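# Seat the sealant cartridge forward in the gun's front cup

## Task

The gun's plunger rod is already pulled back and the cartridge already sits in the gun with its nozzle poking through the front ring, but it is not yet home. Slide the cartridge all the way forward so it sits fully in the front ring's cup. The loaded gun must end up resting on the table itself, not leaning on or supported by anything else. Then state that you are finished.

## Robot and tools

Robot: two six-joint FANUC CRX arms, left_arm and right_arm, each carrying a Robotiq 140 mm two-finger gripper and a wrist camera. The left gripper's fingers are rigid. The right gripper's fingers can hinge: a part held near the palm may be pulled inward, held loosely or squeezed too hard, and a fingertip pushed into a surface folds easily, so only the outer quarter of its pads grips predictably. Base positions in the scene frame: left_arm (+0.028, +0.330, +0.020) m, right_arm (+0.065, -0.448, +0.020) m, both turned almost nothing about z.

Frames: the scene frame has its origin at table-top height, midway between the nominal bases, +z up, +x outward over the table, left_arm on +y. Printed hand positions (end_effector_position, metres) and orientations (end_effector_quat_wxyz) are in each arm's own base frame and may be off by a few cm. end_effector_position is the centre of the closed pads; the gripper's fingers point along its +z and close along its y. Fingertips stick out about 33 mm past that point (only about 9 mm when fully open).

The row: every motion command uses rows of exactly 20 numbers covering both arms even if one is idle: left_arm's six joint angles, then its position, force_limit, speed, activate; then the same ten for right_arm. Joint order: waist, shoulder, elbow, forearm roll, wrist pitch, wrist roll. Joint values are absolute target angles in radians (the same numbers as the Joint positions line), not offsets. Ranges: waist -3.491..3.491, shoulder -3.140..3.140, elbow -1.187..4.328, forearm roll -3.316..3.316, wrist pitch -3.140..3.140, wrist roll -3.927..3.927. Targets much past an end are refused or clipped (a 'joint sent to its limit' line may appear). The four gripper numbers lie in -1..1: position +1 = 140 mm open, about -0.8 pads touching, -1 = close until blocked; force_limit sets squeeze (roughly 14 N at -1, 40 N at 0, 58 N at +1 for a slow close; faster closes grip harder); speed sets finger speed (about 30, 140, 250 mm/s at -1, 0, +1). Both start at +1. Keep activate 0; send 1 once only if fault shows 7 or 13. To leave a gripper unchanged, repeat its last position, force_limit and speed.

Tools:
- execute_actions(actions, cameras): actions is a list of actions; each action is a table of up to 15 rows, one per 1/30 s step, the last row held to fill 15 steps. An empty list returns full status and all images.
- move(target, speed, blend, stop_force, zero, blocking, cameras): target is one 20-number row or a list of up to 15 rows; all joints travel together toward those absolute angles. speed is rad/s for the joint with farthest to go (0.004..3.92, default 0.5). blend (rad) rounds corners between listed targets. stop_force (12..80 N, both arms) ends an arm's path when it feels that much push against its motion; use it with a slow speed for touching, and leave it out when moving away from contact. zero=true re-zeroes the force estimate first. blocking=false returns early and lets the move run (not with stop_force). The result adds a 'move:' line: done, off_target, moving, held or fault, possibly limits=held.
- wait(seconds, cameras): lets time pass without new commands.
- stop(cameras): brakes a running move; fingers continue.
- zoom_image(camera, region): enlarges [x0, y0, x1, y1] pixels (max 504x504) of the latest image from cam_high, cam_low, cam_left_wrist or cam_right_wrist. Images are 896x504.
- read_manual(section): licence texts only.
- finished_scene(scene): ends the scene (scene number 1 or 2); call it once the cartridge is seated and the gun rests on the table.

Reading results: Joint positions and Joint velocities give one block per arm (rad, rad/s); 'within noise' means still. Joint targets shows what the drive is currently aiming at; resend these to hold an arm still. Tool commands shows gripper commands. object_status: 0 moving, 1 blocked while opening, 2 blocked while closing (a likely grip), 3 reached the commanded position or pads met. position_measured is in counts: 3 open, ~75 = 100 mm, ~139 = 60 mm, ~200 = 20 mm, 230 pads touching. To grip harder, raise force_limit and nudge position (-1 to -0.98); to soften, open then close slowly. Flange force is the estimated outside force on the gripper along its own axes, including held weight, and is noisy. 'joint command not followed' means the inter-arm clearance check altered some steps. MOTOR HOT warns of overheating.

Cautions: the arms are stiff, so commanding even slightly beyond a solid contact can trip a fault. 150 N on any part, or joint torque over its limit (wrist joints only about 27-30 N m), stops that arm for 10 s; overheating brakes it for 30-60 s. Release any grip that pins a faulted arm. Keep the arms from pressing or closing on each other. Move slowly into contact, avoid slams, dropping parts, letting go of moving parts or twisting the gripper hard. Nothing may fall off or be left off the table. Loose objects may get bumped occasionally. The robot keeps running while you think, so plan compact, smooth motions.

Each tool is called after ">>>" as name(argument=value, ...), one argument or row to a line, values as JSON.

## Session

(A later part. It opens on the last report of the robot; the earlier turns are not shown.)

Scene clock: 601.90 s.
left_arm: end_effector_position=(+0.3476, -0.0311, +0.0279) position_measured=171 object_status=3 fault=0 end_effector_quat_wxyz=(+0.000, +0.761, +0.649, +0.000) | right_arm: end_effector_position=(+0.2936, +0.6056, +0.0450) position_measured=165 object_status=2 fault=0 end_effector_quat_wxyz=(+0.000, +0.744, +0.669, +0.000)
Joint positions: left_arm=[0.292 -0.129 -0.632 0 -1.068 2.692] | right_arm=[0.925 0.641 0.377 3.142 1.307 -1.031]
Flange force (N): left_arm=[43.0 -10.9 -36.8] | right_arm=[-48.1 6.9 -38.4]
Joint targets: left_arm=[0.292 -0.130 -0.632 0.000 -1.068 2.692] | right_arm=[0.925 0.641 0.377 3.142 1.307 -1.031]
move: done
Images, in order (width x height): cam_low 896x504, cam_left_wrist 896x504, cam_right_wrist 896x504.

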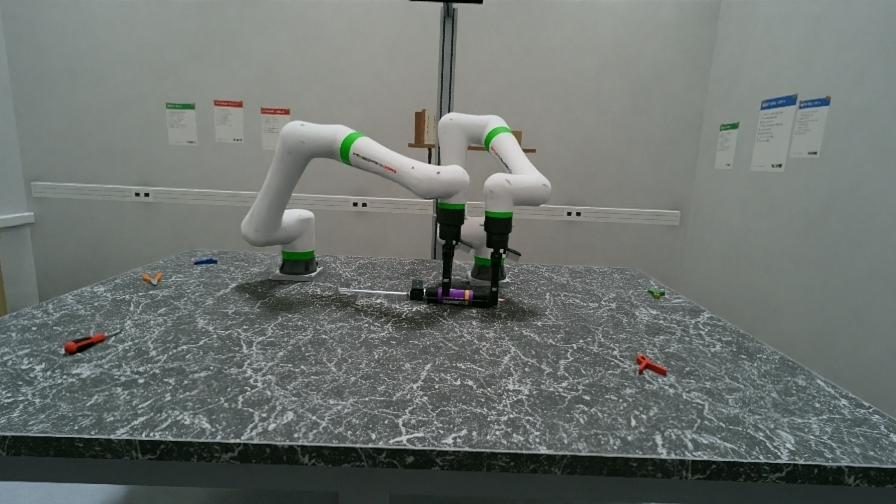

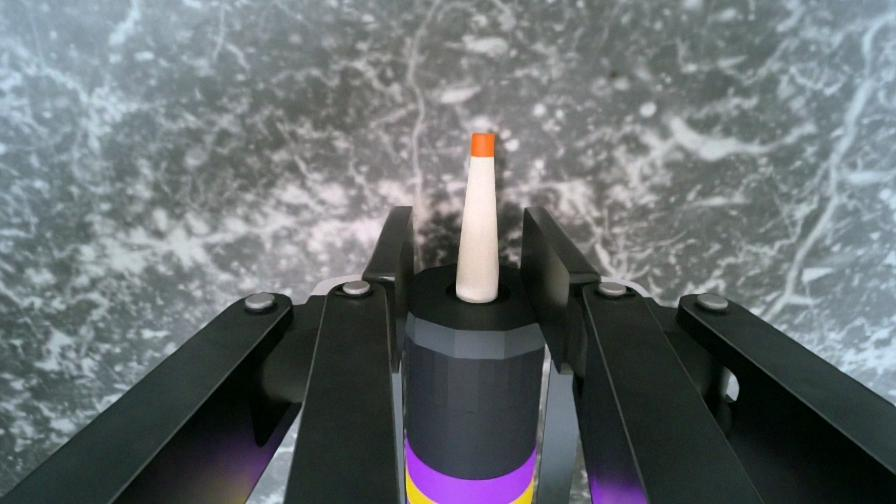

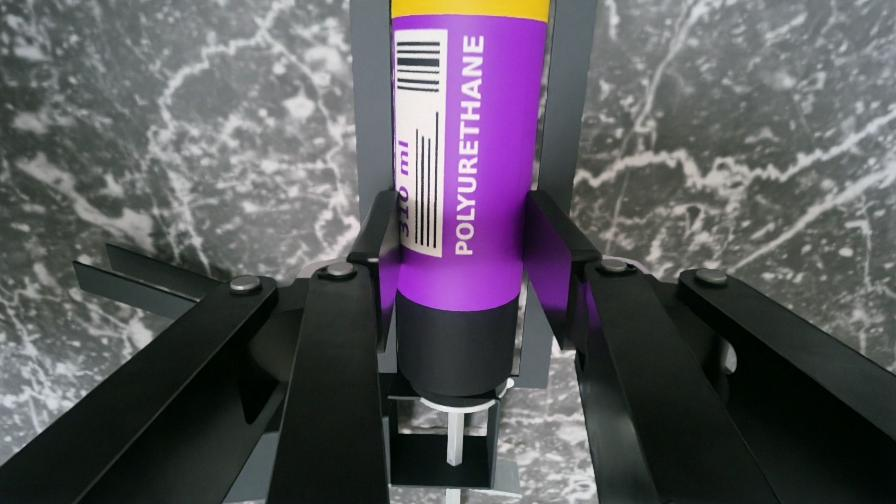

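>>> move(
  target=[
    [0.2925, -0.1295, -0.6321, 0, -1.0682, 2.6917, -0.33, -1, 0, 0, 0.9218, 0.6315, 0.3623, 3.1416, 1.3017, -1.0282, -1, 0.05, -1, 0],
    [0.2925, -0.1295, -0.6321, 0, -1.0682, 2.6917, -0.33, -1, 0, 0, 0.9218, 0.6315, 0.3623, 3.1416, 1.3017, -1.0282, 0.365, -1, -0.7, 0],
    [0.3091, -0.1284, -0.6310, 0, -1.0682, 2.6751, -0.33, -1, 0, 0, 0.9114, 0.5443, 0.4061, 3.1416, 1.4326, -1.0308, 0.365, -1, -0.7, 0],
    [0.3091, -0.2259, -0.4800, 0, -1.3167, 2.6751, -0.33, -1, 0, 0, 0.9114, 0.5443, 0.4061, 3.1416, 1.4326, -1.0308, 0.365, -1, -0.7, 0],
  ],
  speed=[0.04, 0.1, 0.12, 0.25],
  cameras=["cam_left_wrist", "cam_right_wrist","cam_low","cam_high"],
)

>>> zoom_image(
  camera="cam_low",
  region=[410, 270, 510, 320],
)

>>> zoom_image(
  camera="cam_left_wrist",
  region=[380, 100, 580, 454],
)

Scene clock: 626.03 s.
left_arm: end_effector_position=(+0.3485, -0.0251, +0.1199) position_measured=171 object_status=3 fault=0 end_effector_quat_wxyz=(+0.000, +0.761, +0.649, +0.000) | right_arm: end_effector_position=(+0.2882, +0.5841, +0.1200) position_measured=83 object_status=3 fault=0 end_effector_quat_wxyz=(+0.000, +0.748, +0.664, +0.000)
Joint positions: left_arm=[0.309 -0.226 -0.48 0 -1.317 2.675] | right_arm=[0.911 0.544 0.406 3.142 1.433 -1.031]
Flange force (N): left_arm=[2.4 7.3 -2.1] | right_arm=[-0.1 -2.5 -5.2]
Joint targets: left_arm=[0.309 -0.226 -0.480 0.000 -1.317 2.675] | right_arm=[0.911 0.544 0.406 3.142 1.433 -1.031]
move: done

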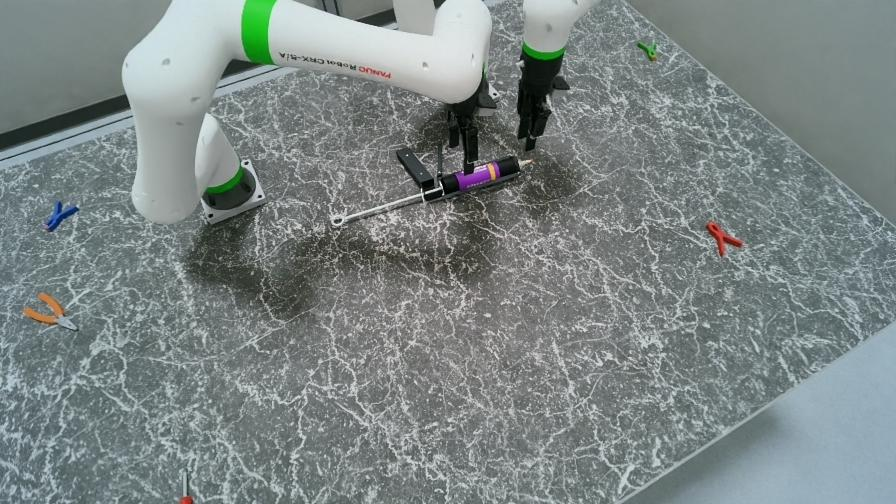

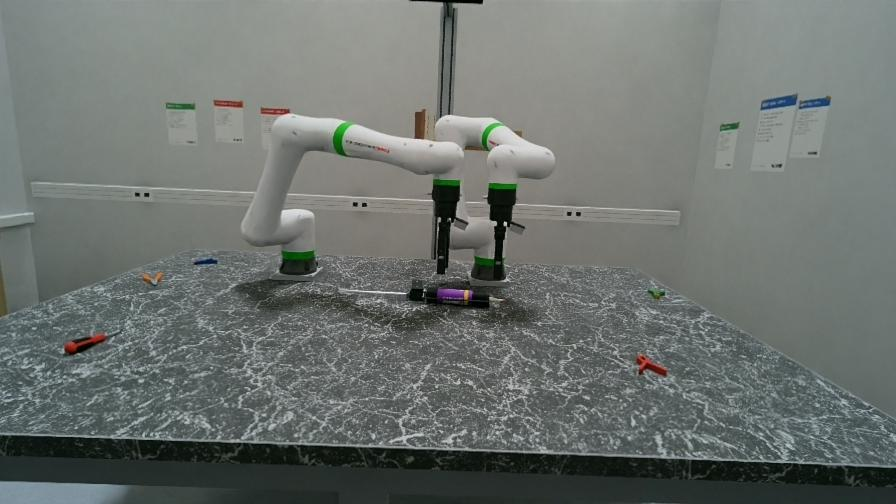

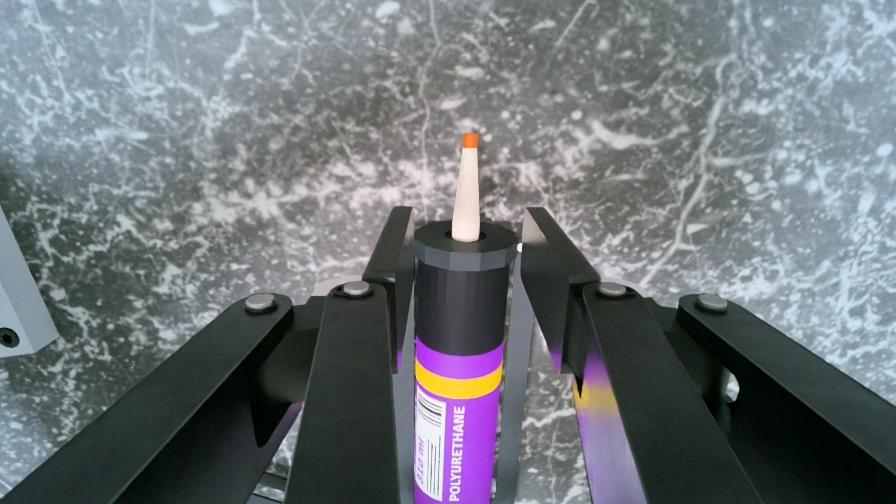

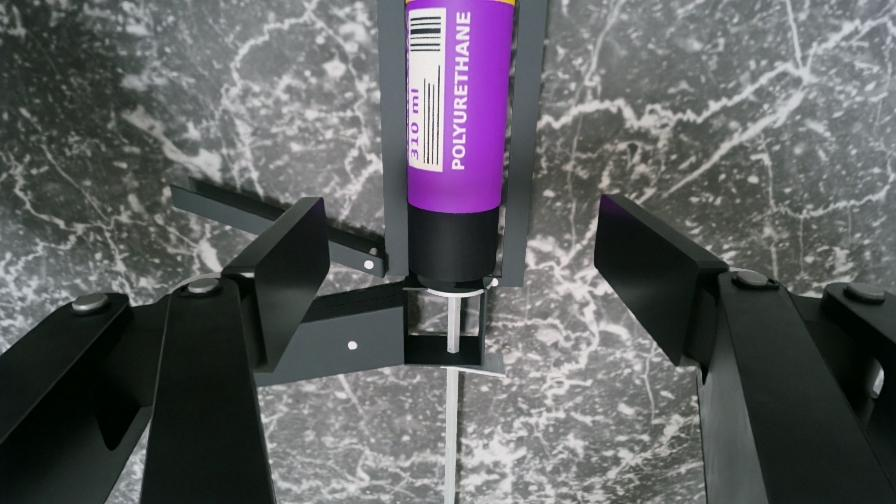

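Scaled by 5.040 from the camera's image (finer frame: 1280x720).

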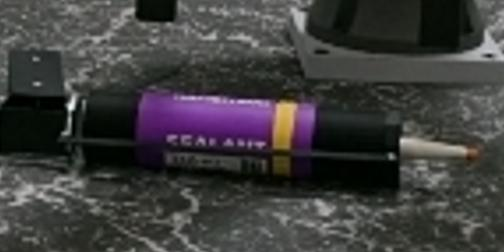

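Scaled by 1.424 from the camera's image (finer frame: 1280x720).

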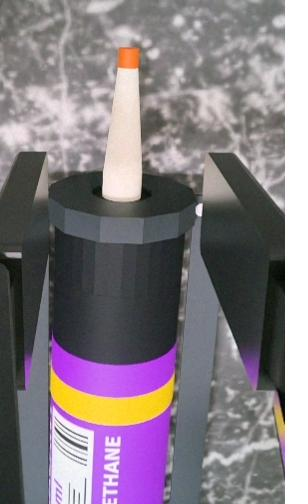

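>>> finished_scene(
  scene=2,
)

The scene is finished: the task was done.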